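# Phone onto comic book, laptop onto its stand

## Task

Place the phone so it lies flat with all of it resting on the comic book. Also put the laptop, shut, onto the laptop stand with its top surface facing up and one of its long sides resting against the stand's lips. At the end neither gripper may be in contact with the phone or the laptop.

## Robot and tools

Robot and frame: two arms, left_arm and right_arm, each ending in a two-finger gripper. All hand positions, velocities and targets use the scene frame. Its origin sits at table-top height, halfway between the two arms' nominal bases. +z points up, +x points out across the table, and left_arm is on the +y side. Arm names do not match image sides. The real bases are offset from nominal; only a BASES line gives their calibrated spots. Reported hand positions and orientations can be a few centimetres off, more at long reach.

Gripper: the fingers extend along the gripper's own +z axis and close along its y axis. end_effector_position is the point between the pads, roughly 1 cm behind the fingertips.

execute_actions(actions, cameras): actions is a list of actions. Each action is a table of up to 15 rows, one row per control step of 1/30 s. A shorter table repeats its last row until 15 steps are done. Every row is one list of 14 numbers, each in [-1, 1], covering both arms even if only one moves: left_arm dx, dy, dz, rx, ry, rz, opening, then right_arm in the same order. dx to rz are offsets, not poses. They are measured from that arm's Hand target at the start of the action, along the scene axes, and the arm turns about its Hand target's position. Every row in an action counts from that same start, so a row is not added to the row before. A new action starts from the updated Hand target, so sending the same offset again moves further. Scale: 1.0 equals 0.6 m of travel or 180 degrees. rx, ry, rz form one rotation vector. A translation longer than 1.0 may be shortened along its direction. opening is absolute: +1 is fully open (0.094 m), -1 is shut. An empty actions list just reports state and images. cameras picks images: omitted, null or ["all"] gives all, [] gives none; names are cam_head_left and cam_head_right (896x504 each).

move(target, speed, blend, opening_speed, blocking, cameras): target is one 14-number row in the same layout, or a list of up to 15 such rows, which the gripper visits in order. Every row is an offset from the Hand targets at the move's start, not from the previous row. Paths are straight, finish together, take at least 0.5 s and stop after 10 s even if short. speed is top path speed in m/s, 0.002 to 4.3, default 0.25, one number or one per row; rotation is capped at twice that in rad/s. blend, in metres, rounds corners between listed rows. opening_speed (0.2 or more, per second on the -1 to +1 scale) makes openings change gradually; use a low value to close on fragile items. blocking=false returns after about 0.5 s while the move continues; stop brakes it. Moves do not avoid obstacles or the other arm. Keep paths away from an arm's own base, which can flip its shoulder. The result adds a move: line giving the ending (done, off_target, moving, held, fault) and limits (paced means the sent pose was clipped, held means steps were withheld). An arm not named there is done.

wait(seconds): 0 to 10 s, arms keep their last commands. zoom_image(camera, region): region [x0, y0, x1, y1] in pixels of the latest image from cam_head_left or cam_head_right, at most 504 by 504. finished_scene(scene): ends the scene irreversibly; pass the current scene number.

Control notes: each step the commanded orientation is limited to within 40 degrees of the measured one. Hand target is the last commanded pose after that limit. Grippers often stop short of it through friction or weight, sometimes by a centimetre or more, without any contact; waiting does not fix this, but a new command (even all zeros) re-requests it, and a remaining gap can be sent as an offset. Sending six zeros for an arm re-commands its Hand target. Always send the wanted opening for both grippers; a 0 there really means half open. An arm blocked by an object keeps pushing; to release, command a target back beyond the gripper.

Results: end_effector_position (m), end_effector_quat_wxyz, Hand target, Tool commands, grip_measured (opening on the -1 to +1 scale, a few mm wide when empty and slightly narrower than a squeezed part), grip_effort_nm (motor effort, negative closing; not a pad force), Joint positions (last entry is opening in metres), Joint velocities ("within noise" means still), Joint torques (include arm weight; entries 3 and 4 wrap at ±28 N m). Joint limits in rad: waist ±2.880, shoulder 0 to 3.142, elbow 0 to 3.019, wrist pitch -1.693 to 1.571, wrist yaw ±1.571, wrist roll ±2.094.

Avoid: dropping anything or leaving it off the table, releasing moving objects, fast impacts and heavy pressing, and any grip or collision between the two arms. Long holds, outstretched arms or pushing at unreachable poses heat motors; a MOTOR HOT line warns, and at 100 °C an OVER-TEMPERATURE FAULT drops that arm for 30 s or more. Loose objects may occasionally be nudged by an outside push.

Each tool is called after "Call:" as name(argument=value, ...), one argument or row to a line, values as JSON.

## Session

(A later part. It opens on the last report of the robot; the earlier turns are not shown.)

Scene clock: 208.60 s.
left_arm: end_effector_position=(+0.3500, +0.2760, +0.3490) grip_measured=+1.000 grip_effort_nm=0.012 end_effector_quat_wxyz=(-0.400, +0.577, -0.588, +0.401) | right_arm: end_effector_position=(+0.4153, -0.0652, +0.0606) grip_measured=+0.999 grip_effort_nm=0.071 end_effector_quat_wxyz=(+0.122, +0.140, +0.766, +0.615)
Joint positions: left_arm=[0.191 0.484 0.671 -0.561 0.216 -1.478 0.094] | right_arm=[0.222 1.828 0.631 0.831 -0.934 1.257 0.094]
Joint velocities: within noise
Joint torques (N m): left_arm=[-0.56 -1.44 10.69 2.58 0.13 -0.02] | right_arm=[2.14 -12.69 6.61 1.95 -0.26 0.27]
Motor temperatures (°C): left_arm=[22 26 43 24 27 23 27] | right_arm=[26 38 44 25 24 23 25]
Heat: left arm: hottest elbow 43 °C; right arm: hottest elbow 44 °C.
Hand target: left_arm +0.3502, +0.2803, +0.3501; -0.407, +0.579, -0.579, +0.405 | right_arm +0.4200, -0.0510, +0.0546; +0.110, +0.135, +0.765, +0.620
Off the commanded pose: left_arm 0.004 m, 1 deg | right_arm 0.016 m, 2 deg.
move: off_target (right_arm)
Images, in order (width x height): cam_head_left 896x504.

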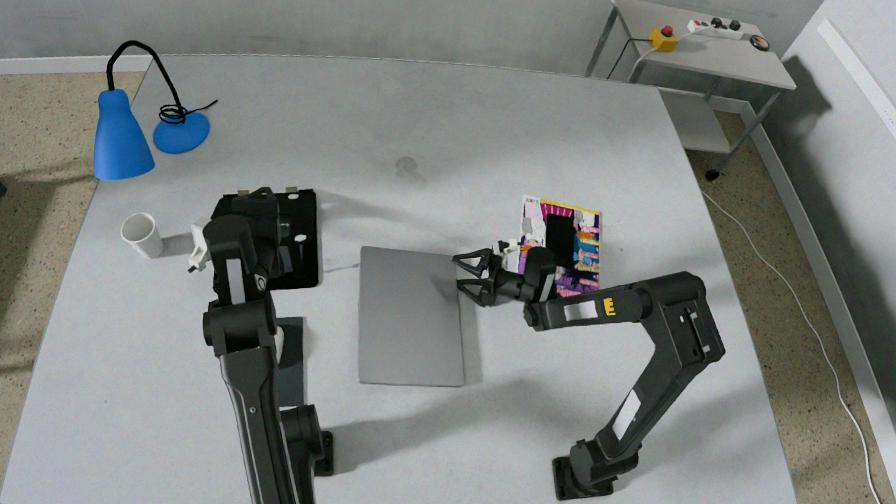

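Call:
move(
  target=[
    [0,0,0,0,0,0,1,-0.03,-0.09,0.005,0,0,0,1],
  ],
  speed=0.15,
)

Call:
zoom_image(
  camera="cam_head_left",
  region=[350, 240, 490, 400],
)

Call:
zoom_image(
  camera="cam_head_right",
  region=[330, 240, 490, 400],
)

Call:
zoom_image(
  camera="cam_head_right",
  region=[400, 330, 480, 400],
)

Scene clock: 213.33 s.
left_arm: end_effector_position=(+0.3500, +0.2760, +0.3490) grip_measured=+1.000 grip_effort_nm=0.012 end_effector_quat_wxyz=(-0.400, +0.577, -0.588, +0.401) | right_arm: end_effector_position=(+0.4064, -0.0988, +0.0613) grip_measured=+0.999 grip_effort_nm=0.061 end_effector_quat_wxyz=(+0.114, +0.125, +0.763, +0.624)
Joint positions: left_arm=[0.191 0.484 0.671 -0.561 0.216 -1.478 0.094] | right_arm=[0.132 1.813 0.605 0.8 -1.054 1.192 0.094]
Joint velocities: within noise
Joint torques (N m): left_arm=[-0.97 -2.43 10.74 2.65 0.12 -0.01] | right_arm=[-0.38 -15.74 3.14 0.88 -0.15 0.07]
Motor temperatures (°C): left_arm=[22 26 43 24 27 23 27] | right_arm=[26 38 43 25 24 23 25]
Heat: left arm: hottest elbow 43 °C; right arm: hottest elbow 43 °C.
Hand target: left_arm +0.3502, +0.2803, +0.3501; -0.407, +0.579, -0.579, +0.405 | right_arm +0.4019, -0.1050, +0.0576; +0.110, +0.135, +0.765, +0.620
Off the commanded pose: left_arm 0.004 m, 1 deg | right_arm 0.008 m, 1 deg.
move: done

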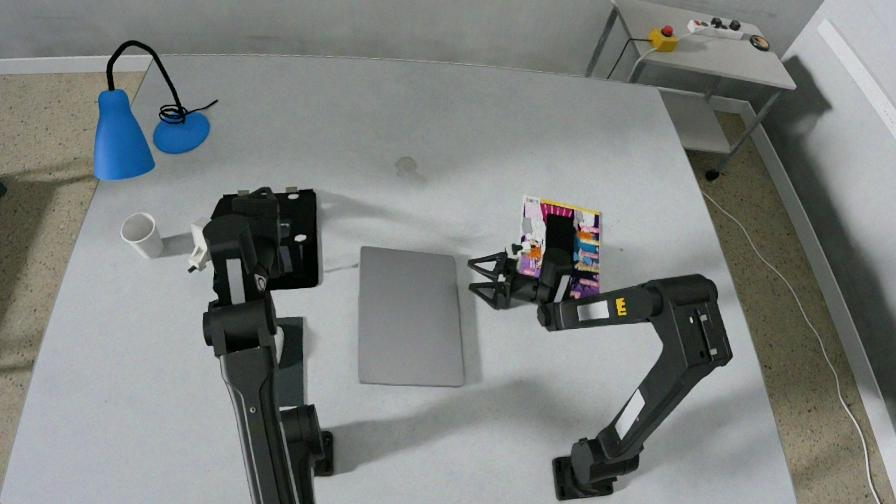

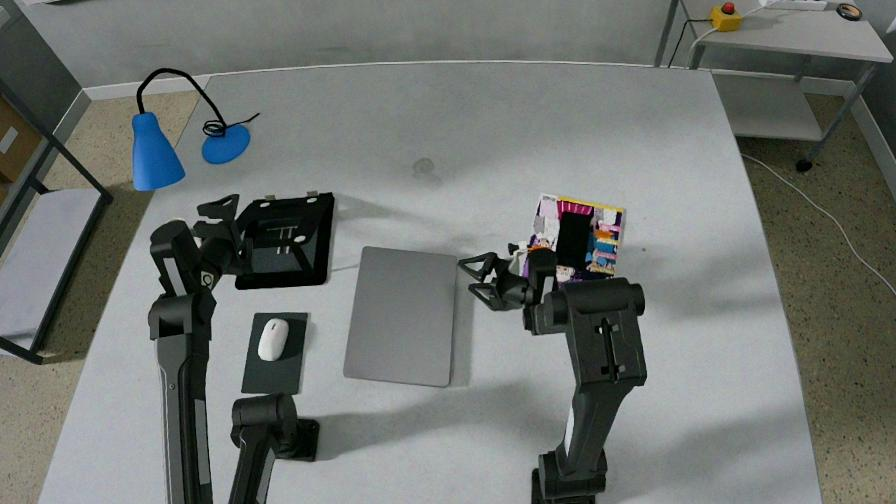

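Scaled by 3.150.

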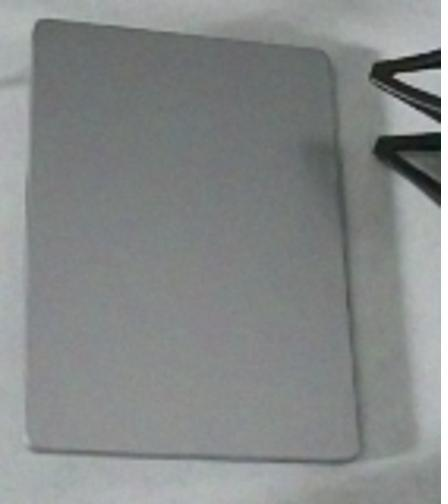

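Scaled by 3.150.

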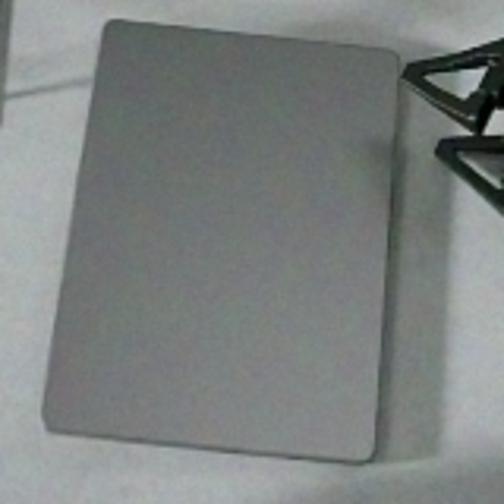

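Scaled by 6.300.

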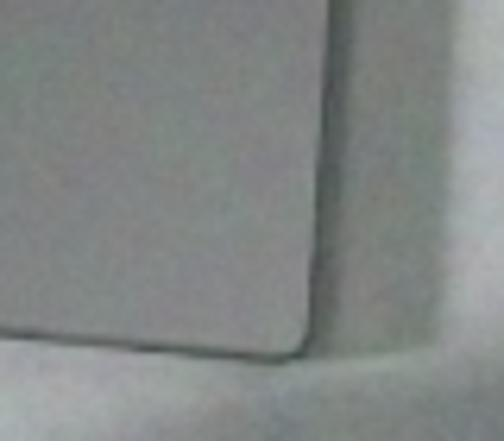

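Call:
move(
  target=[
    [0,0,0,0,0,0,1,-0.01,-0.06,0.05,-0.0835,0.0304,0,1],
  ],
  speed=0.15,
  cameras=[],
)

Call:
move(
  target=[
    [0,0,0,0,0,0,1,0,0,-0.055,0,0,0,1],
  ],
  speed=0.08,
  cameras=["cam_head_left","cam_head_right"],
)

Call:
zoom_image(
  camera="cam_head_left",
  region=[430, 230, 620, 350],
)

Call:
zoom_image(
  camera="cam_head_right",
  region=[430, 230, 620, 350],
)

Scene clock: 227.33 s.
left_arm: end_effector_position=(+0.3500, +0.2760, +0.3490) grip_measured=+1.000 grip_effort_nm=0.017 end_effector_quat_wxyz=(-0.400, +0.577, -0.588, +0.401) | right_arm: end_effector_position=(+0.3743, -0.1371, +0.0699) grip_measured=+0.999 grip_effort_nm=0.061 end_effector_quat_wxyz=(+0.067, +0.157, +0.847, +0.504)
Joint positions: left_arm=[0.191 0.484 0.671 -0.561 0.216 -1.478 0.094] | right_arm=[0.078 1.535 0.64 -0.064 -0.939 0.768 0.094]
Joint velocities: within noise
Joint torques (N m): left_arm=[-0.15 -1.38 10.91 2.41 0.11 -0.01] | right_arm=[-0.5 -13.74 9.52 0.64 -0.31 0.07]
Motor temperatures (°C): left_arm=[22 26 43 24 27 23 27] | right_arm=[26 37 42 25 24 23 25]
Heat: left arm: hottest elbow 43 °C; right arm: hottest elbow 42 °C.
Hand target: left_arm +0.3502, +0.2803, +0.3501; -0.407, +0.579, -0.579, +0.405 | right_arm +0.3960, -0.1410, +0.0877; +0.090, +0.149, +0.844, +0.507
Off the commanded pose: left_arm 0.004 m, 1 deg | right_arm 0.028 m, 3 deg.
move: off_target (right_arm)
No camera images: "cameras" was empty.

Scene clock: 228.40 s.
left_arm: end_effector_position=(+0.3500, +0.2760, +0.3490) grip_measured=+1.000 grip_effort_nm=0.012 end_effector_quat_wxyz=(-0.400, +0.577, -0.588, +0.401) | right_arm: end_effector_position=(+0.3825, -0.1368, +0.0547) grip_measured=+0.999 grip_effort_nm=0.056 end_effector_quat_wxyz=(+0.079, +0.149, +0.846, +0.507)
Joint positions: left_arm=[0.191 0.484 0.671 -0.561 0.216 -1.478 0.094] | right_arm=[0.077 1.595 0.64 0.022 -0.939 0.764 0.094]
Joint velocities: within noise
Joint torques (N m): left_arm=[-0.09 -0.91 10.86 2.63 0.06 -0.01] | right_arm=[-0.32 -11.22 7.49 1.61 -0.32 0.05]
Motor temperatures (°C): left_arm=[22 26 43 24 27 23 27] | right_arm=[26 37 42 25 24 23 25]
Heat: left arm: hottest elbow 43 °C; right arm: hottest elbow 42 °C.
Hand target: left_arm +0.3502, +0.2803, +0.3501; -0.407, +0.579, -0.579, +0.405 | right_arm +0.3960, -0.1410, +0.0546; +0.090, +0.149, +0.844, +0.507
Off the commanded pose: left_arm 0.004 m, 1 deg | right_arm 0.014 m, 1 deg.
move: off_target (right_arm)

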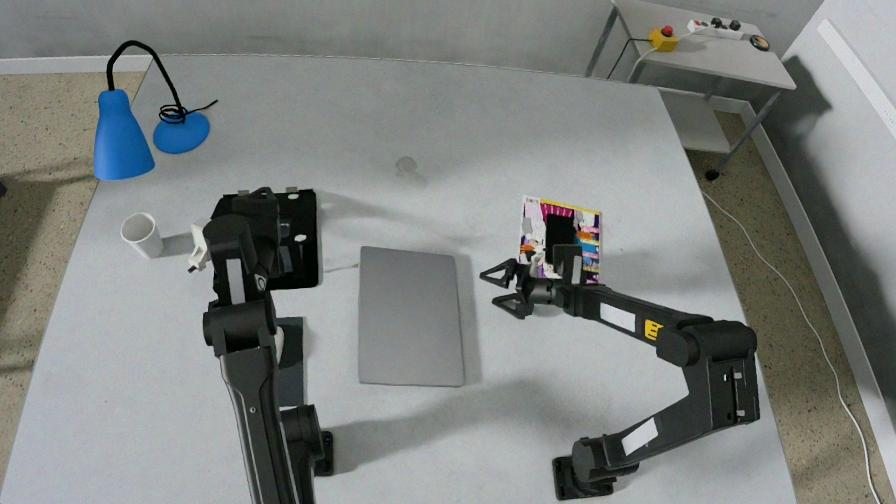

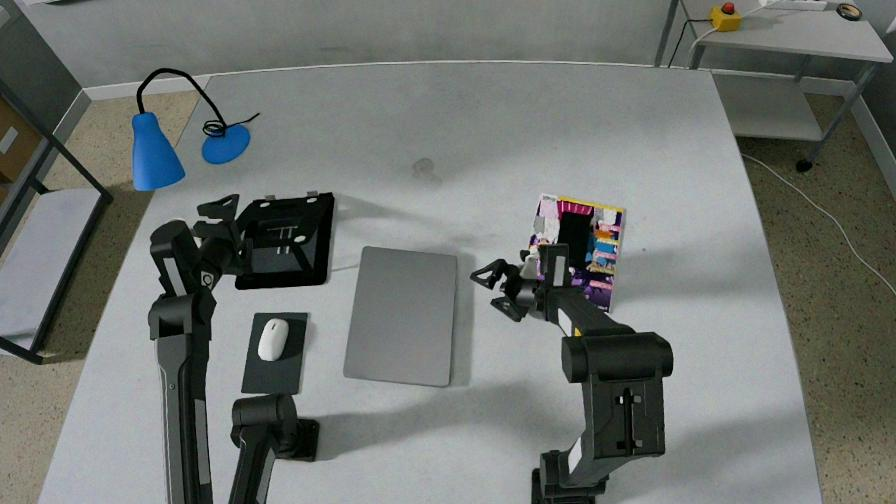

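Scaled by 2.653.

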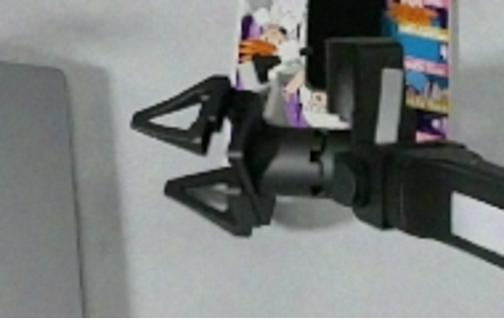

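Scaled by 2.653.

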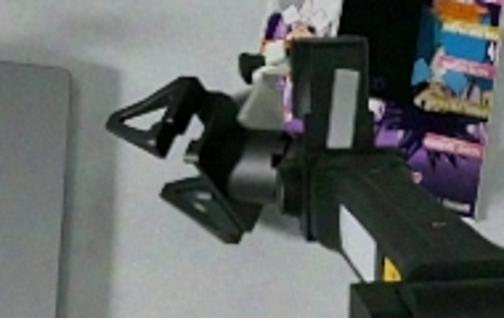

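Call:
move(
  target=[
    [0,0,0,0,0,0,1,0,0,-0.015,0,0,0,1],
  ],
  speed=0.06,
  cameras=[],
)

Call:
move(
  target=[
    [0,0,0,0,0,0,1,0,0,-0.015,0,0,0,1],
  ],
  speed=0.06,
  cameras=[],
)

Call:
move(
  target=[
    [0,0,0,0,0,0,1,0,0,-0.015,0,0,0,1],
  ],
  speed=0.06,
  cameras=[],
)

Scene clock: 233.47 s.
left_arm: end_effector_position=(+0.3500, +0.2760, +0.3490) grip_measured=+1.000 grip_effort_nm=0.012 end_effector_quat_wxyz=(-0.400, +0.577, -0.588, +0.401) | right_arm: end_effector_position=(+0.3860, -0.1365, +0.0533) grip_measured=+0.999 grip_effort_nm=0.061 end_effector_quat_wxyz=(+0.087, +0.144, +0.844, +0.509)
Joint positions: left_arm=[0.191 0.484 0.671 -0.561 0.216 -1.478 0.094] | right_arm=[0.076 1.607 0.64 0.055 -0.941 0.764 0.094]
Joint velocities: within noise
Joint torques (N m): left_arm=[-0.09 -0.91 10.77 2.67 0.1 0.01] | right_arm=[-0.21 -11.05 7.09 1.51 -0.25 0.05]
Motor temperatures (°C): left_arm=[22 26 43 24 27 23 27] | right_arm=[26 37 42 25 24 23 25]
Heat: left arm: hottest elbow 43 °C; right arm: hottest elbow 42 °C.
Hand target: left_arm +0.3502, +0.2803, +0.3501; -0.407, +0.579, -0.579, +0.405 | right_arm +0.3960, -0.1411, +0.0455; +0.090, +0.149, +0.844, +0.507
Off the commanded pose: left_arm 0.004 m, 1 deg | right_arm 0.013 m, 1 deg.
move: off_target (right_arm)
No camera images: "cameras" was empty.

Scene clock: 234.37 s.
left_arm: end_effector_position=(+0.3500, +0.2760, +0.3490) grip_measured=+1.000 grip_effort_nm=0.012 end_effector_quat_wxyz=(-0.400, +0.577, -0.588, +0.401) | right_arm: end_effector_position=(+0.3889, -0.1355, +0.0526) grip_measured=+0.999 grip_effort_nm=0.066 end_effector_quat_wxyz=(+0.094, +0.137, +0.841, +0.514)
Joint positions: left_arm=[0.191 0.484 0.671 -0.561 0.216 -1.478 0.094] | right_arm=[0.076 1.62 0.64 0.088 -0.949 0.764 0.094]
Joint velocities: within noise
Joint torques (N m): left_arm=[-0.5 -1.32 10.71 2.62 0.1 -0.02] | right_arm=[-0.38 -9.88 6.65 1.61 0.02 0.04]
Motor temperatures (°C): left_arm=[22 26 43 24 27 23 27] | right_arm=[26 37 42 25 24 23 25]
Heat: left arm: hottest elbow 43 °C; right arm: hottest elbow 42 °C.
Hand target: left_arm +0.3502, +0.2803, +0.3501; -0.407, +0.579, -0.579, +0.405 | right_arm +0.3960, -0.1410, +0.0365; +0.090, +0.149, +0.844, +0.507
Off the commanded pose: left_arm 0.004 m, 1 deg | right_arm 0.018 m, 2 deg.
move: off_target (right_arm)
No camera images: "cameras" was empty.

Scene clock: 235.27 s.
left_arm: end_effector_position=(+0.3500, +0.2760, +0.3490) grip_measured=+1.000 grip_effort_nm=0.012 end_effector_quat_wxyz=(-0.400, +0.577, -0.588, +0.401) | right_arm: end_effector_position=(+0.3915, -0.1346, +0.0523) grip_measured=+0.999 grip_effort_nm=0.061 end_effector_quat_wxyz=(+0.100, +0.131, +0.839, +0.519)
Joint positions: left_arm=[0.191 0.484 0.671 -0.561 0.216 -1.478 0.094] | right_arm=[0.076 1.631 0.64 0.12 -0.957 0.764 0.094]
Joint velocities: within noise
Joint torques (N m): left_arm=[-0.44 -1.73 10.63 2.74 0.1 0.02] | right_arm=[-0.38 -9 6.24 1.35 0.28 0.03]
Motor temperatures (°C): left_arm=[22 26 43 24 27 23 27] | right_arm=[26 37 42 25 24 23 25]
Heat: left arm: hottest elbow 43 °C; right arm: hottest elbow 42 °C.
Hand target: left_arm +0.3502, +0.2803, +0.3501; -0.407, +0.579, -0.579, +0.405 | right_arm +0.3960, -0.1410, +0.0276; +0.090, +0.149, +0.844, +0.507
Off the commanded pose: left_arm 0.004 m, 1 deg | right_arm 0.026 m, 3 deg.
move: off_target (right_arm)
No camera images: "cameras" was empty.

Call:
move(
  target=[
    [0,0,0,0,0,0,1,0,0,0.044,0,0,0,1],
    [0,0,0,0,0,0,1,0.05,0.14,0.044,0,0,0,1],
  ],
  speed=0.08,
  cameras=["cam_head_left","cam_head_right"],
)

Call:
zoom_image(
  camera="cam_head_left",
  region=[430, 230, 550, 350],
)

Call:
zoom_image(
  camera="cam_head_right",
  region=[420, 230, 540, 350],
)

Scene clock: 242.80 s.
left_arm: end_effector_position=(+0.3500, +0.2760, +0.3490) grip_measured=+1.000 grip_effort_nm=0.012 end_effector_quat_wxyz=(-0.400, +0.577, -0.588, +0.401) | right_arm: end_effector_position=(+0.4108, -0.0664, +0.0541) grip_measured=+0.999 grip_effort_nm=0.056 end_effector_quat_wxyz=(+0.086, +0.153, +0.846, +0.504)
Joint positions: left_arm=[0.191 0.484 0.671 -0.561 0.216 -1.478 0.094] | right_arm=[0.251 1.673 0.714 0.196 -0.807 0.976 0.094]
Joint velocities: within noise
Joint torques (N m): left_arm=[-0.03 -0.97 10.78 2.59 0.13 -0.05] | right_arm=[1.26 -12.45 8.95 1.69 -0.16 0.19]
Motor temperatures (°C): left_arm=[22 25 43 24 27 23 27] | right_arm=[26 37 41 25 24 23 25]
Heat: left arm: hottest elbow 43 °C; right arm: hottest elbow 41 °C.
Hand target: left_arm +0.3502, +0.2803, +0.3501; -0.407, +0.579, -0.579, +0.405 | right_arm +0.4260, -0.0569, +0.0540; +0.090, +0.149, +0.844, +0.507
Off the commanded pose: left_arm 0.004 m, 1 deg | right_arm 0.018 m, 1 deg.
move: off_target (right_arm)

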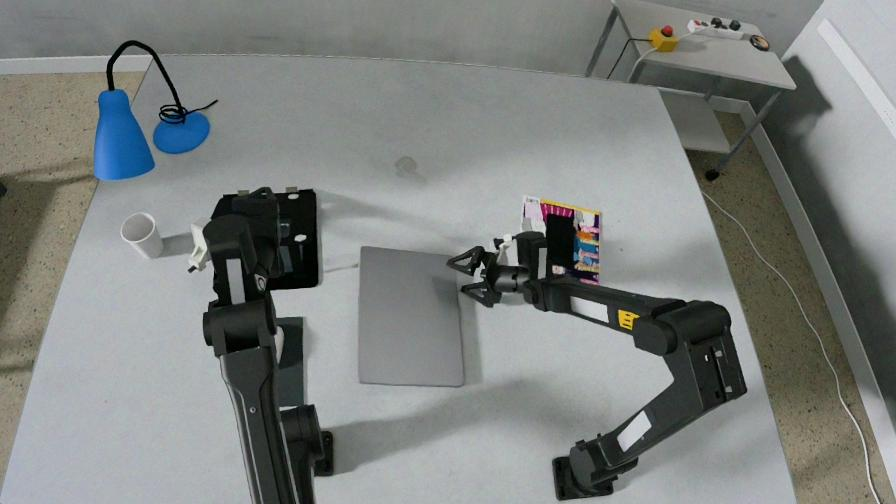

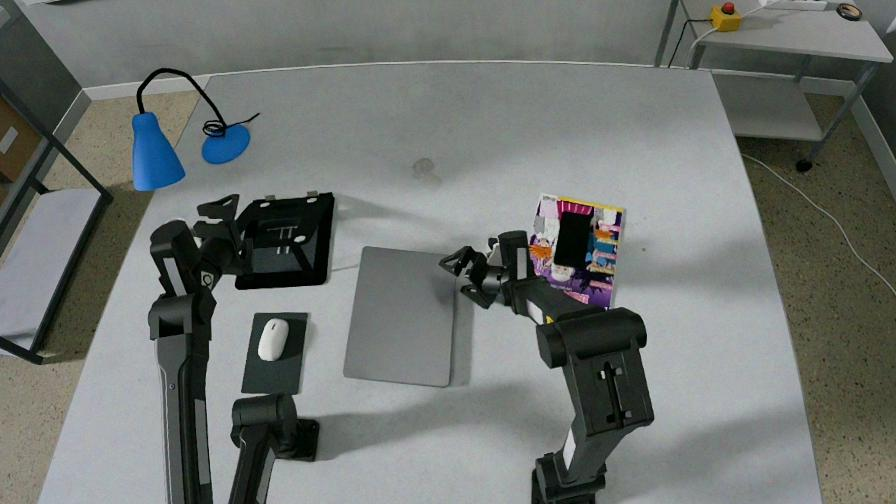

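Scaled by 4.200.

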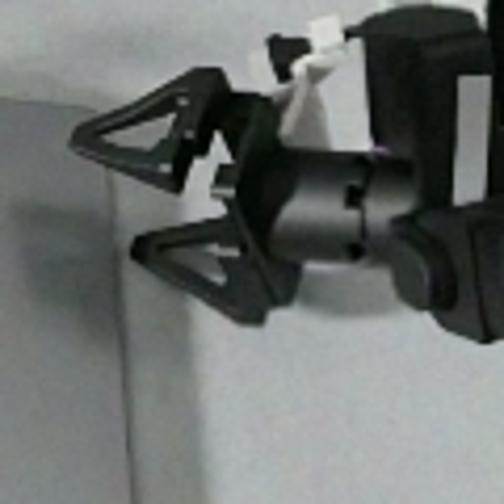

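Scaled by 4.200.

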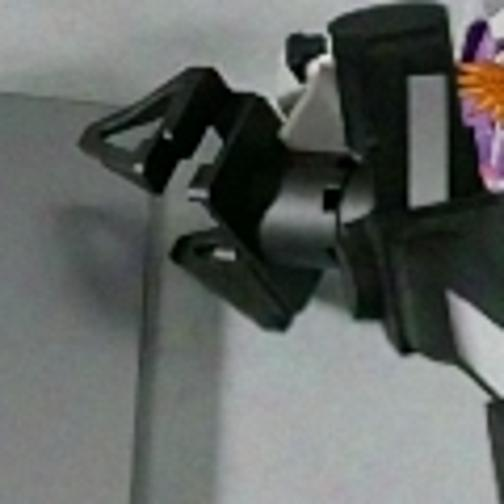

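Call:
move(
  target=[
    [0,0,0,0,0,0,1,0.02,0.06,0,0,0,0,1],
  ],
  speed=0.06,
  cameras=["cam_head_left","cam_head_right"],
)

Call:
zoom_image(
  camera="cam_head_left",
  region=[430, 230, 550, 350],
)

Call:
zoom_image(
  camera="cam_head_right",
  region=[420, 230, 540, 350],
)

Scene clock: 247.70 s.
left_arm: end_effector_position=(+0.3500, +0.2760, +0.3490) grip_measured=+1.000 grip_effort_nm=0.007 end_effector_quat_wxyz=(-0.400, +0.577, -0.588, +0.401) | right_arm: end_effector_position=(+0.4259, -0.0374, +0.0544) grip_measured=+0.999 grip_effort_nm=0.056 end_effector_quat_wxyz=(+0.091, +0.158, +0.846, +0.501)
Joint positions: left_arm=[0.191 0.484 0.671 -0.561 0.216 -1.478 0.094] | right_arm=[0.312 1.713 0.767 0.229 -0.749 1.039 0.094]
Joint velocities: within noise
Joint torques (N m): left_arm=[0.09 -1.03 10.65 2.71 0.13 0] | right_arm=[2.02 -13.04 9.29 1.77 -0.26 0.21]
Motor temperatures (°C): left_arm=[22 25 43 24 27 23 27] | right_arm=[26 37 42 25 24 23 25]
Heat: left arm: hottest elbow 43 °C; right arm: hottest elbow 42 °C.
Hand target: left_arm +0.3502, +0.2803, +0.3501; -0.407, +0.579, -0.579, +0.405 | right_arm +0.4380, -0.0210, +0.0539; +0.090, +0.149, +0.844, +0.507
Off the commanded pose: left_arm 0.004 m, 1 deg | right_arm 0.020 m, 1 deg.
move: off_target (right_arm)

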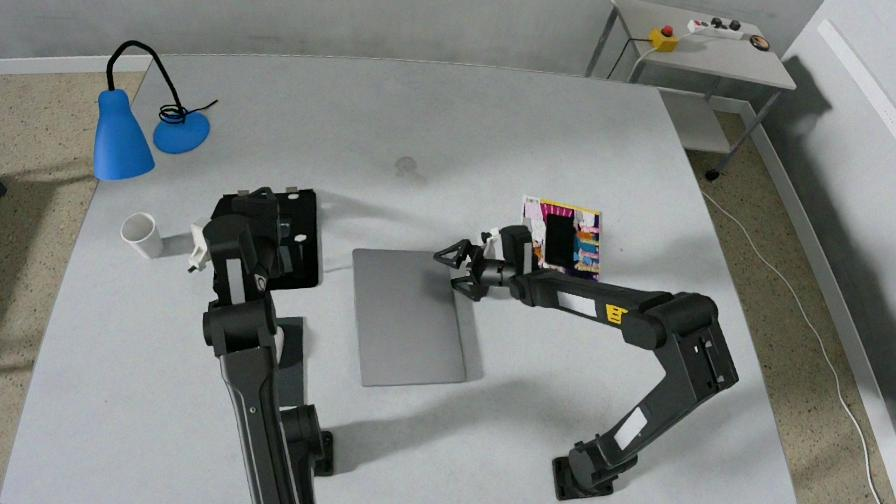

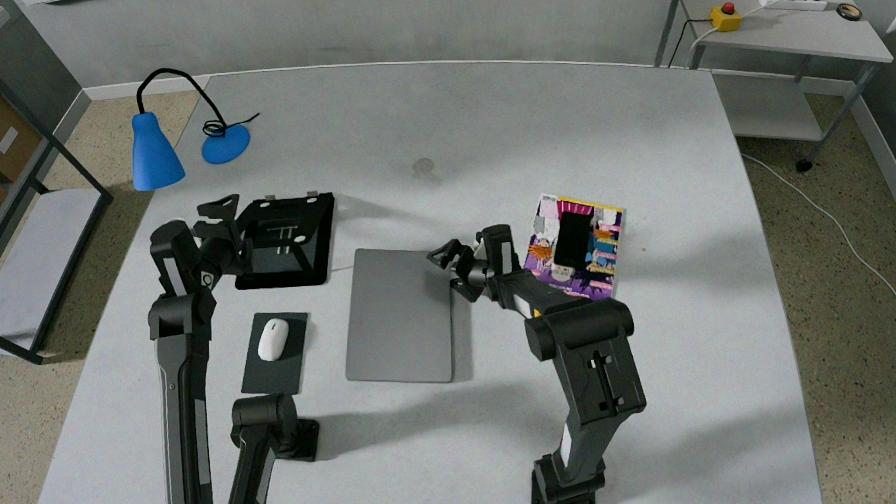

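Scaled by 4.200.

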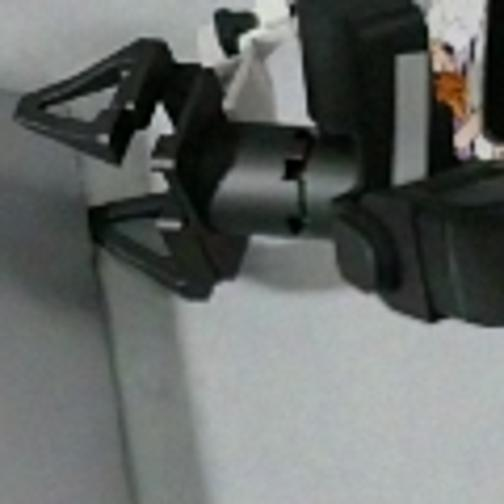

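Scaled by 4.200.

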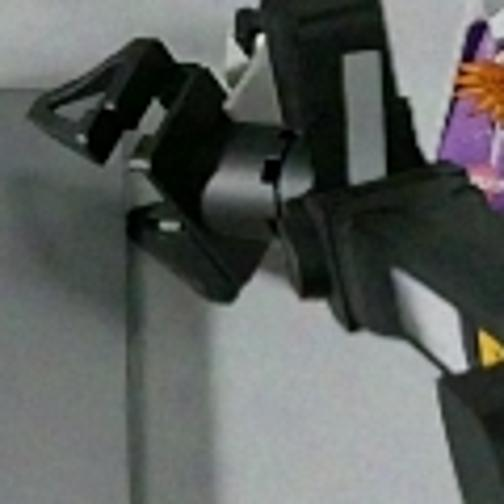

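Call:
move(
  target=[
    [0,0,0,0,0,0,1,-0.067,-0.167,0.05,0,0,0,1],
    [0.05,-0.1,0,-0.308,0.053,0.336,-1,-0.28,-0.365,0.243,-0.1,-0.04,0.08,-1],
    [0.12,-0.175,-0.2,-0.617,0.107,0.672,-1,-0.447,-0.298,0.16,-0.334,-0.137,0.253,-1],
  ],
  speed=0.35,
  blend=[0.02,0.05,0],
)

Scene clock: 284.40 s.
left_arm: end_effector_position=(+0.3952, +0.1820, +0.2540) grip_measured=-0.981 grip_effort_nm=-1.004 end_effector_quat_wxyz=(+0.497, +0.821, -0.233, +0.159) | right_arm: end_effector_position=(+0.2032, -0.2143, +0.1689) grip_measured=-0.991 grip_effort_nm=-0.481 end_effector_quat_wxyz=(+0.116, -0.235, +0.953, +0.154)
Joint positions: left_arm=[0.224 1.429 1.124 -1.668 1.053 -2.1 0.001] | right_arm=[0.166 0.827 0.682 -1.207 -0.323 -0.276 0]
Joint velocities: within noise
Joint torques (N m): left_arm=[-0.21 -10.93 13.23 -0.69 0.55 -0.12] | right_arm=[1.44 -4.95 7.91 0.95 -0.11 0.11]
Motor temperatures (°C): left_arm=[22 25 46 24 27 23 27] | right_arm=[26 37 45 25 24 23 25]
Heat: left arm: hottest elbow 46 °C; right arm: hottest elbow 45 °C.
Hand target: left_arm +0.4087, +0.1894, +0.2665; +0.282, +0.940, +0.009, +0.193 (not the last commanded pose) | right_arm +0.2000, -0.2120, +0.1650; +0.119, -0.242, +0.951, +0.153 (not the last commanded pose)
Off the commanded pose: left_arm 0.037 m, 106 deg; orientation clipped | right_arm 0.041 m, 18 deg.
joint sent to its limit (left arm) — joint 4 (wrist pitch), lower limit; joint 6 (wrist roll), lower limit.
move: off_target (left_arm, right_arm; path cut at 10 s); path passed 2 of 3 targets; blend cut to 0 m at target 2; target 2's new opening was sent with left_arm's hand 0.041 m and 58 deg from that target; limits=paced

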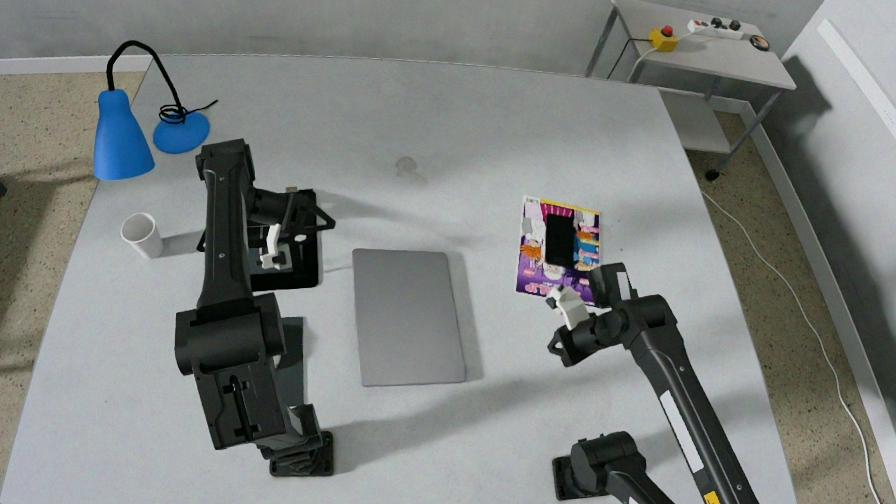

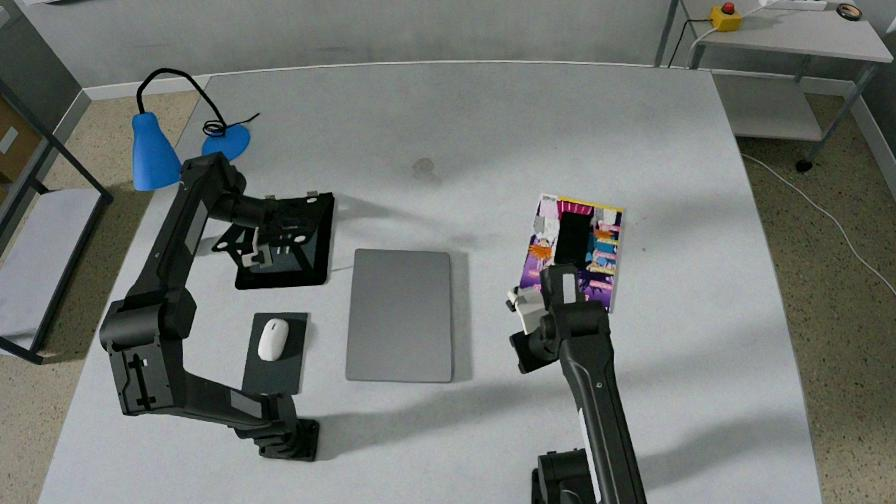

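Call:
move(
  target=[
    [-0.18,0.1,0.06,0.421,-0.23,-0.365,-1,-0.05,0.0,-0.05,-0.07,-0.03,0.053,-1],
  ],
  speed=0.6,
)

Scene clock: 303.53 s.
left_arm: end_effector_position=(+0.2988, +0.2523, +0.3025) grip_measured=-0.981 grip_effort_nm=-0.994 end_effector_quat_wxyz=(-0.264, +0.663, -0.648, +0.266) | right_arm: end_effector_position=(+0.1727, -0.2137, +0.1389) grip_measured=-0.991 grip_effort_nm=-0.481 end_effector_quat_wxyz=(+0.119, -0.331, +0.935, +0.046)
Joint positions: left_arm=[0.032 0.527 0.791 -1.067 0.037 -1.548 0.001] | right_arm=[0.377 0.734 0.583 -1.177 -0.082 -0.289 0]
Joint velocities: within noise
Joint torques (N m): left_arm=[-2.61 -1.44 10.26 2.09 -0.06 0.17] | right_arm=[1.44 -3.66 7.98 1.02 0.04 0.12]
Motor temperatures (°C): left_arm=[22 26 46 24 27 23 28] | right_arm=[26 36 45 25 24 23 25]
Heat: left arm: hottest elbow 46 °C; right arm: hottest elbow 45 °C.
Hand target: left_arm +0.3007, +0.2494, +0.3024; -0.270, +0.654, -0.653, +0.271 | right_arm +0.1700, -0.2120, +0.1351; +0.123, -0.339, +0.932, +0.046
Off the commanded pose: left_arm 0.003 m, 2 deg | right_arm 0.005 m, 1 deg.
move: done

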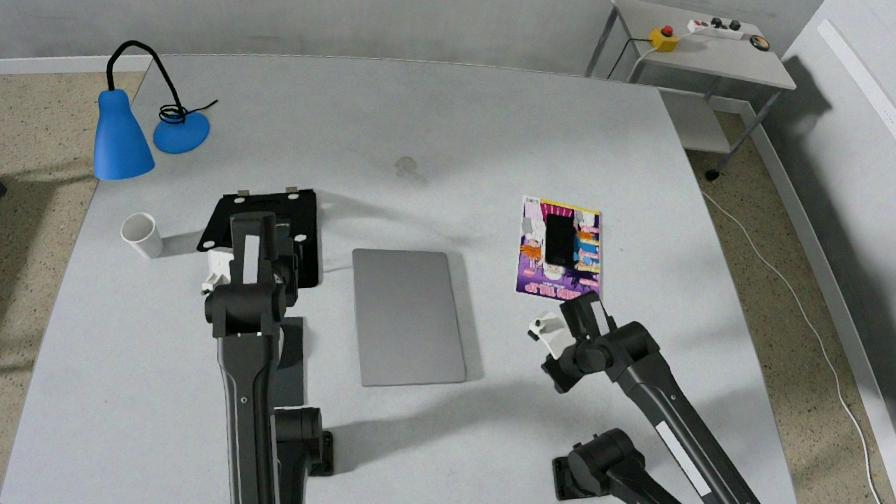

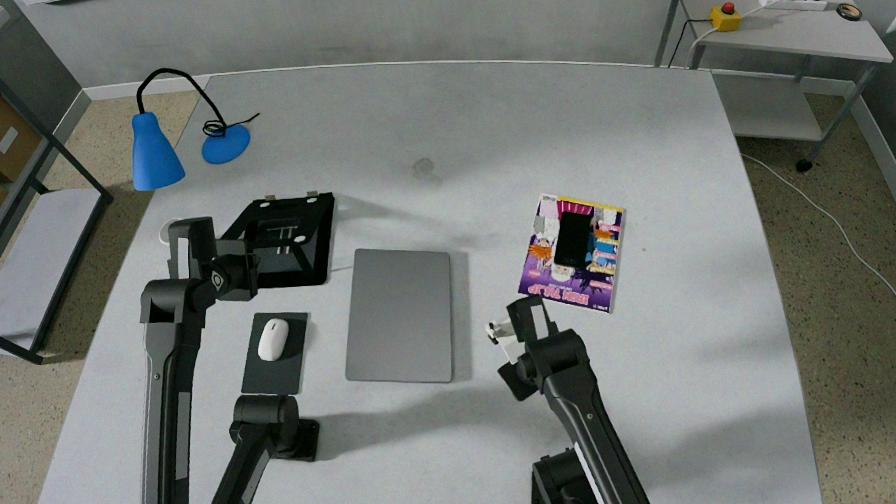

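Call:
move(
  target=[
    [0,0,0,0,0,0,-1,0.1,0.16,-0.04,0,0,0,-1],
    [0,0,0,0,0,0,-1,0.1,0.16,-0.17,0,0,0,-1],
  ],
  speed=0.2,
)

Call:
zoom_image(
  camera="cam_head_left",
  region=[420, 300, 560, 420],
)

Call:
zoom_image(
  camera="cam_head_right",
  region=[400, 300, 540, 420],
)

Scene clock: 309.47 s.
left_arm: end_effector_position=(+0.2988, +0.2523, +0.3025) grip_measured=-0.981 grip_effort_nm=-0.994 end_effector_quat_wxyz=(-0.264, +0.663, -0.648, +0.266) | right_arm: end_effector_position=(+0.2341, -0.1178, +0.0413) grip_measured=-0.991 grip_effort_nm=-0.486 end_effector_quat_wxyz=(+0.130, -0.336, +0.932, +0.047)
Joint positions: left_arm=[0.032 0.527 0.791 -1.067 0.037 -1.547 0.001] | right_arm=[0.615 1.216 0.565 -0.642 -0.021 -0.07 0]
Joint velocities: within noise
Joint torques (N m): left_arm=[-2.43 -1.44 10.21 2.22 -0.09 0.18] | right_arm=[1.38 -7 6.8 1.17 0.09 0.21]
Motor temperatures (°C): left_arm=[22 26 46 24 27 23 28] | right_arm=[26 36 45 25 24 23 25]
Heat: left arm: hottest elbow 46 °C; right arm: hottest elbow 45 °C.
Hand target: left_arm +0.3007, +0.2494, +0.3024; -0.270, +0.654, -0.653, +0.271 | right_arm +0.2299, -0.1160, +0.0330; +0.123, -0.339, +0.932, +0.046
Off the commanded pose: left_arm 0.003 m, 2 deg | right_arm 0.009 m, 1 deg.
move: done

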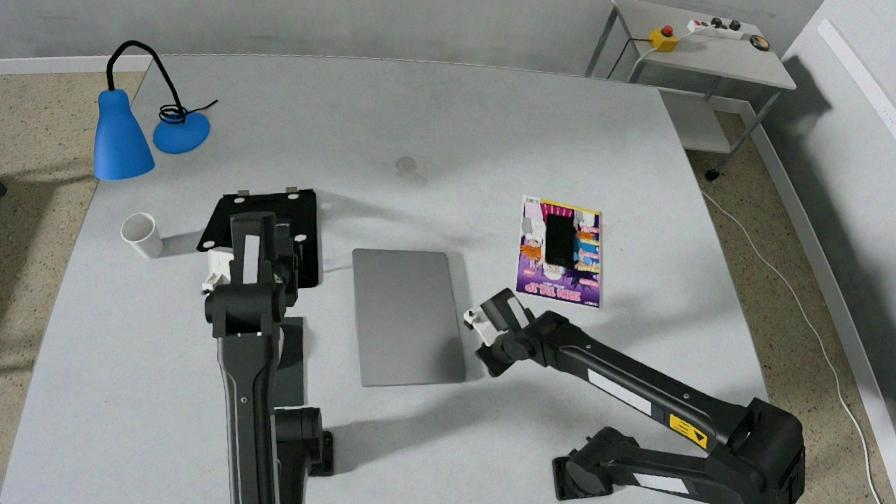

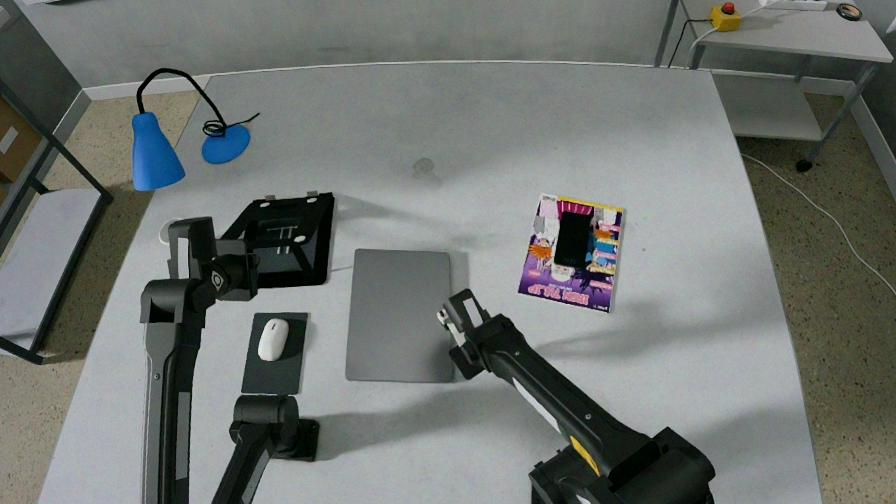

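Scaled by 3.600.

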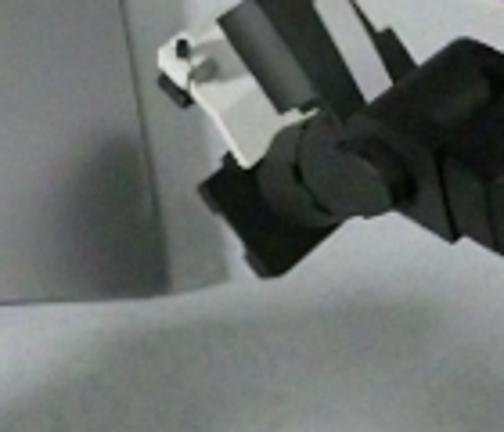

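Scaled by 3.600.

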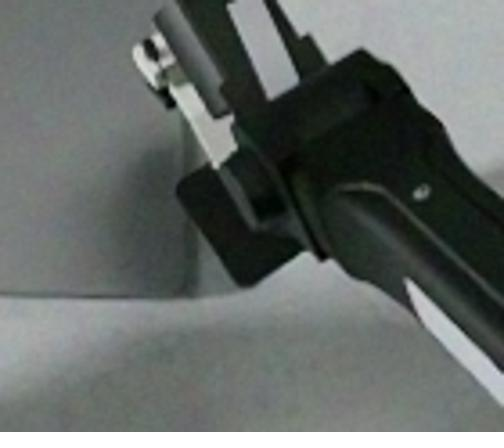

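Call:
move(
  target=[
    [0,0,0,0,0,0,-1,0,0.0,-0.025,0,0,0,-1],
    [0,0,0,0,0,0,-1,0,0.17,-0.025,0,0,0,-1],
  ],
  speed=0.1,
)

Scene clock: 313.57 s.
left_arm: end_effector_position=(+0.2988, +0.2523, +0.3025) grip_measured=-0.981 grip_effort_nm=-0.999 end_effector_quat_wxyz=(-0.264, +0.663, -0.648, +0.266) | right_arm: end_effector_position=(+0.2161, -0.0441, +0.0127) grip_measured=-0.991 grip_effort_nm=-0.486 end_effector_quat_wxyz=(+0.111, -0.334, +0.936, +0.033)
Joint positions: left_arm=[0.032 0.527 0.791 -1.067 0.037 -1.547 0.001] | right_arm=[0.845 1.411 0.652 -0.584 0.051 0.16 0]
Joint velocities: within noise
Joint torques (N m): left_arm=[-1.85 -1.32 10.36 2.22 -0.13 0.22] | right_arm=[1.96 -7.71 11.19 1.07 -0.21 0.27]
Motor temperatures (°C): left_arm=[22 26 46 24 27 23 28] | right_arm=[26 36 45 25 24 23 25]
Heat: left arm: hottest elbow 46 °C; right arm: hottest elbow 45 °C.
Hand target: left_arm +0.3007, +0.2494, +0.3024; -0.270, +0.654, -0.653, +0.271 | right_arm +0.2299, -0.0139, +0.0181; +0.123, -0.339, +0.932, +0.046
Off the commanded pose: left_arm 0.003 m, 1 deg | right_arm 0.034 m, 2 deg.
move: off_target (right_arm)

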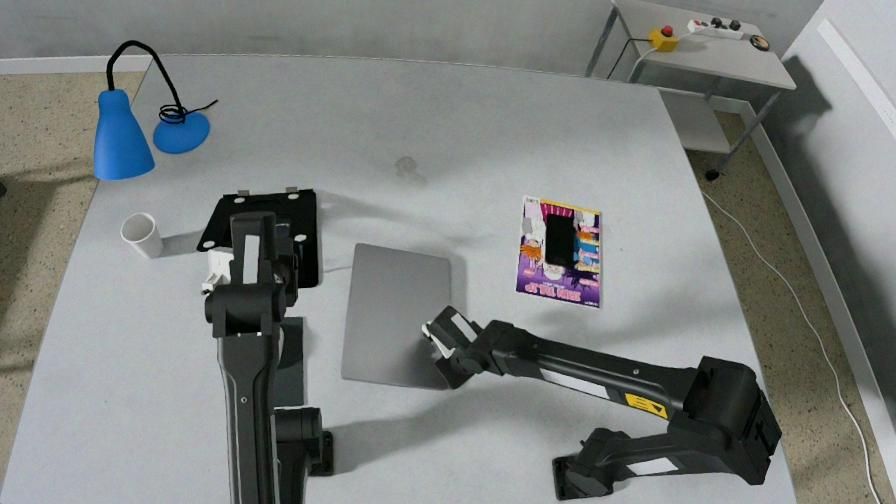

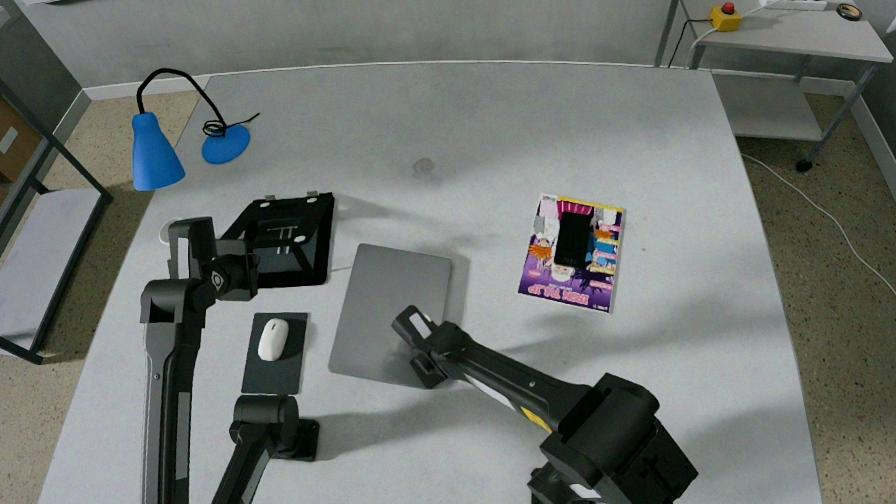

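Call:
move(
  target=[
    [0,0,0,0,0,0,-1,0.02,0.13,0.01,0,0,0,-1],
  ],
  speed=0.1,
)

Scene clock: 317.00 s.
left_arm: end_effector_position=(+0.2988, +0.2523, +0.3025) grip_measured=-0.981 grip_effort_nm=-0.994 end_effector_quat_wxyz=(-0.264, +0.663, -0.648, +0.266) | right_arm: end_effector_position=(+0.2229, +0.0295, +0.0139) grip_measured=-0.991 grip_effort_nm=-0.481 end_effector_quat_wxyz=(+0.101, -0.340, +0.934, +0.031)
Joint positions: left_arm=[0.032 0.527 0.791 -1.067 0.037 -1.547 0.001] | right_arm=[0.954 1.567 0.837 -0.638 0.065 0.254 0]
Joint velocities: within noise
Joint torques (N m): left_arm=[-2.61 -1.85 10.07 2.24 -0.09 0.18] | right_arm=[1.2 -11.28 12.18 0.88 0.18 0.24]
Motor temperatures (°C): left_arm=[22 26 46 24 27 23 28] | right_arm=[26 36 45 25 24 23 25]
Heat: left arm: hottest elbow 46 °C; right arm: hottest elbow 45 °C.
Hand target: left_arm +0.3007, +0.2494, +0.3024; -0.270, +0.654, -0.653, +0.271 | right_arm +0.2420, +0.0642, +0.0242; +0.124, -0.339, +0.932, +0.046
Off the commanded pose: left_arm 0.003 m, 1 deg | right_arm 0.041 m, 3 deg.
move: off_target (right_arm)

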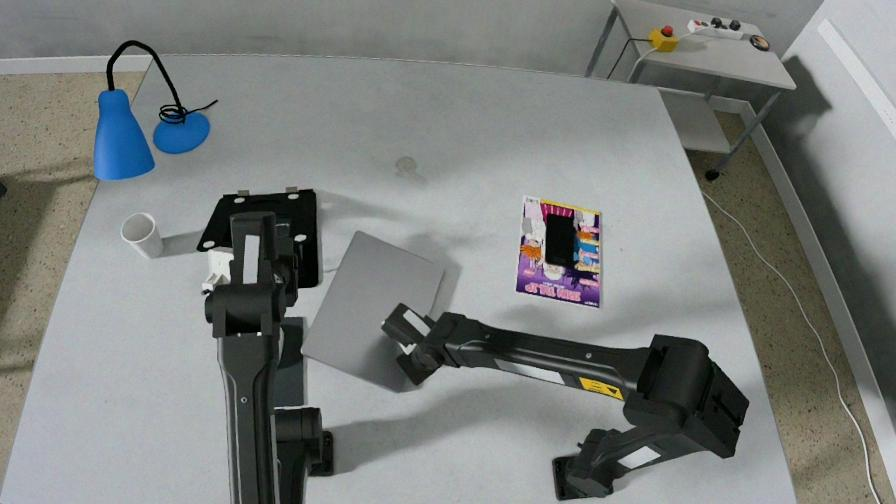

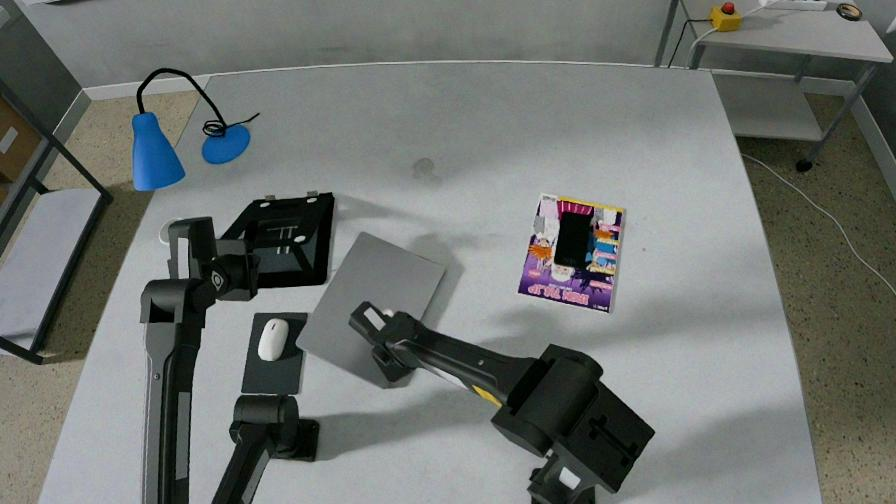

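Call:
move(
  target=[
    [-0.167,-0.024,-0.22,0,0.167,0,-1,0,0,0,0,0,0,-1],
  ],
  speed=0.25,
)

Call:
zoom_image(
  camera="cam_head_left",
  region=[200, 220, 450, 420],
)

Call:
zoom_image(
  camera="cam_head_right",
  region=[200, 220, 450, 420],
)

Scene clock: 326.37 s.
left_arm: end_effector_position=(+0.2044, +0.2369, +0.1745) grip_measured=-0.981 grip_effort_nm=-0.994 end_effector_quat_wxyz=(-0.096, +0.702, -0.699, +0.097) | right_arm: end_effector_position=(+0.2227, +0.0295, +0.0138) grip_measured=-0.991 grip_effort_nm=-0.481 end_effector_quat_wxyz=(+0.101, -0.340, +0.935, +0.031)
Joint positions: left_arm=[-0.069 0.519 0.608 -1.385 -0.01 -1.615 0.001] | right_arm=[0.955 1.568 0.837 -0.639 0.065 0.256 0]
Joint velocities: within noise
Joint torques (N m): left_arm=[-2.49 -0.73 9.87 0.58 -0.21 -0.08] | right_arm=[1.2 -11.34 12.23 0.99 0.18 0.24]
Motor temperatures (°C): left_arm=[22 26 46 24 27 23 28] | right_arm=[26 36 45 25 24 23 25]
Heat: left arm: hottest elbow 46 °C; right arm: hottest elbow 45 °C.
Hand target: left_arm +0.2005, +0.2350, +0.1704; -0.091, +0.702, -0.701, +0.092 | right_arm +0.2419, +0.0641, +0.0240; +0.123, -0.339, +0.932, +0.046
Off the commanded pose: left_arm 0.006 m, 1 deg | right_arm 0.041 m, 3 deg.
move: off_target (right_arm)

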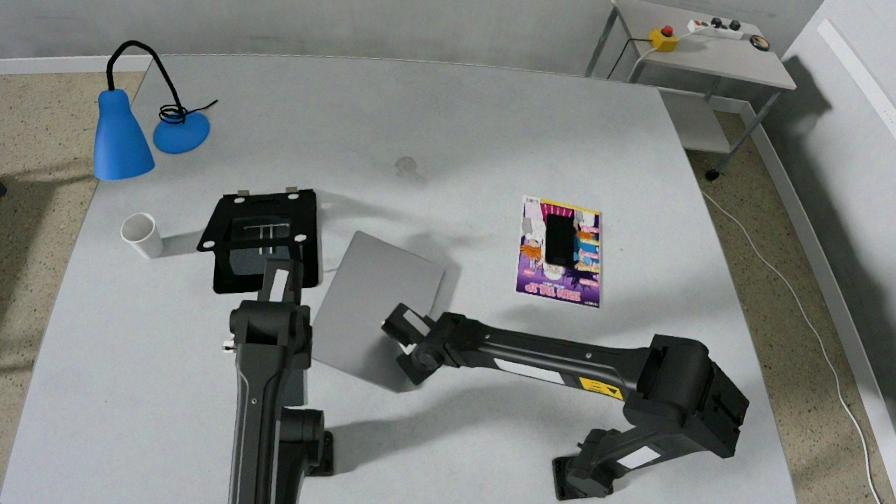

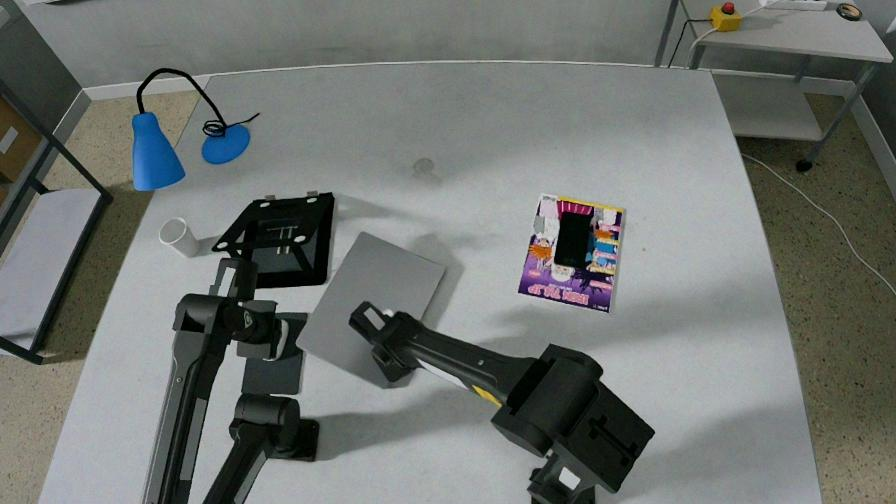

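Scaled by 2.016.

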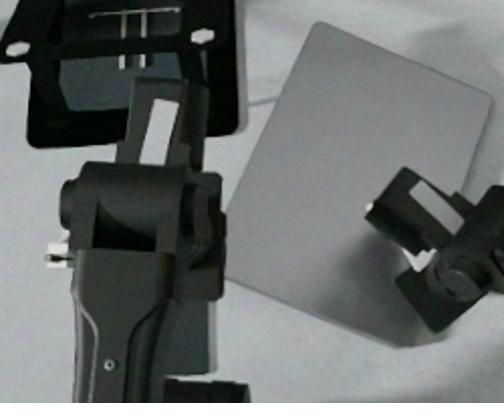

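Scaled by 2.016.

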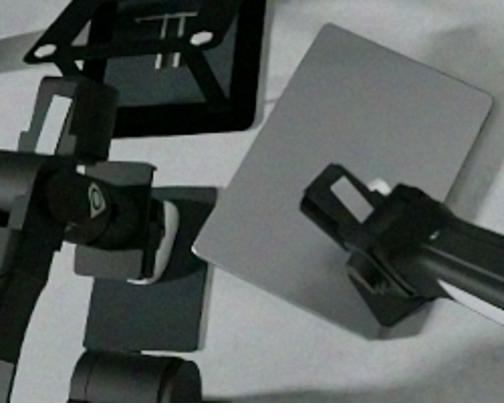

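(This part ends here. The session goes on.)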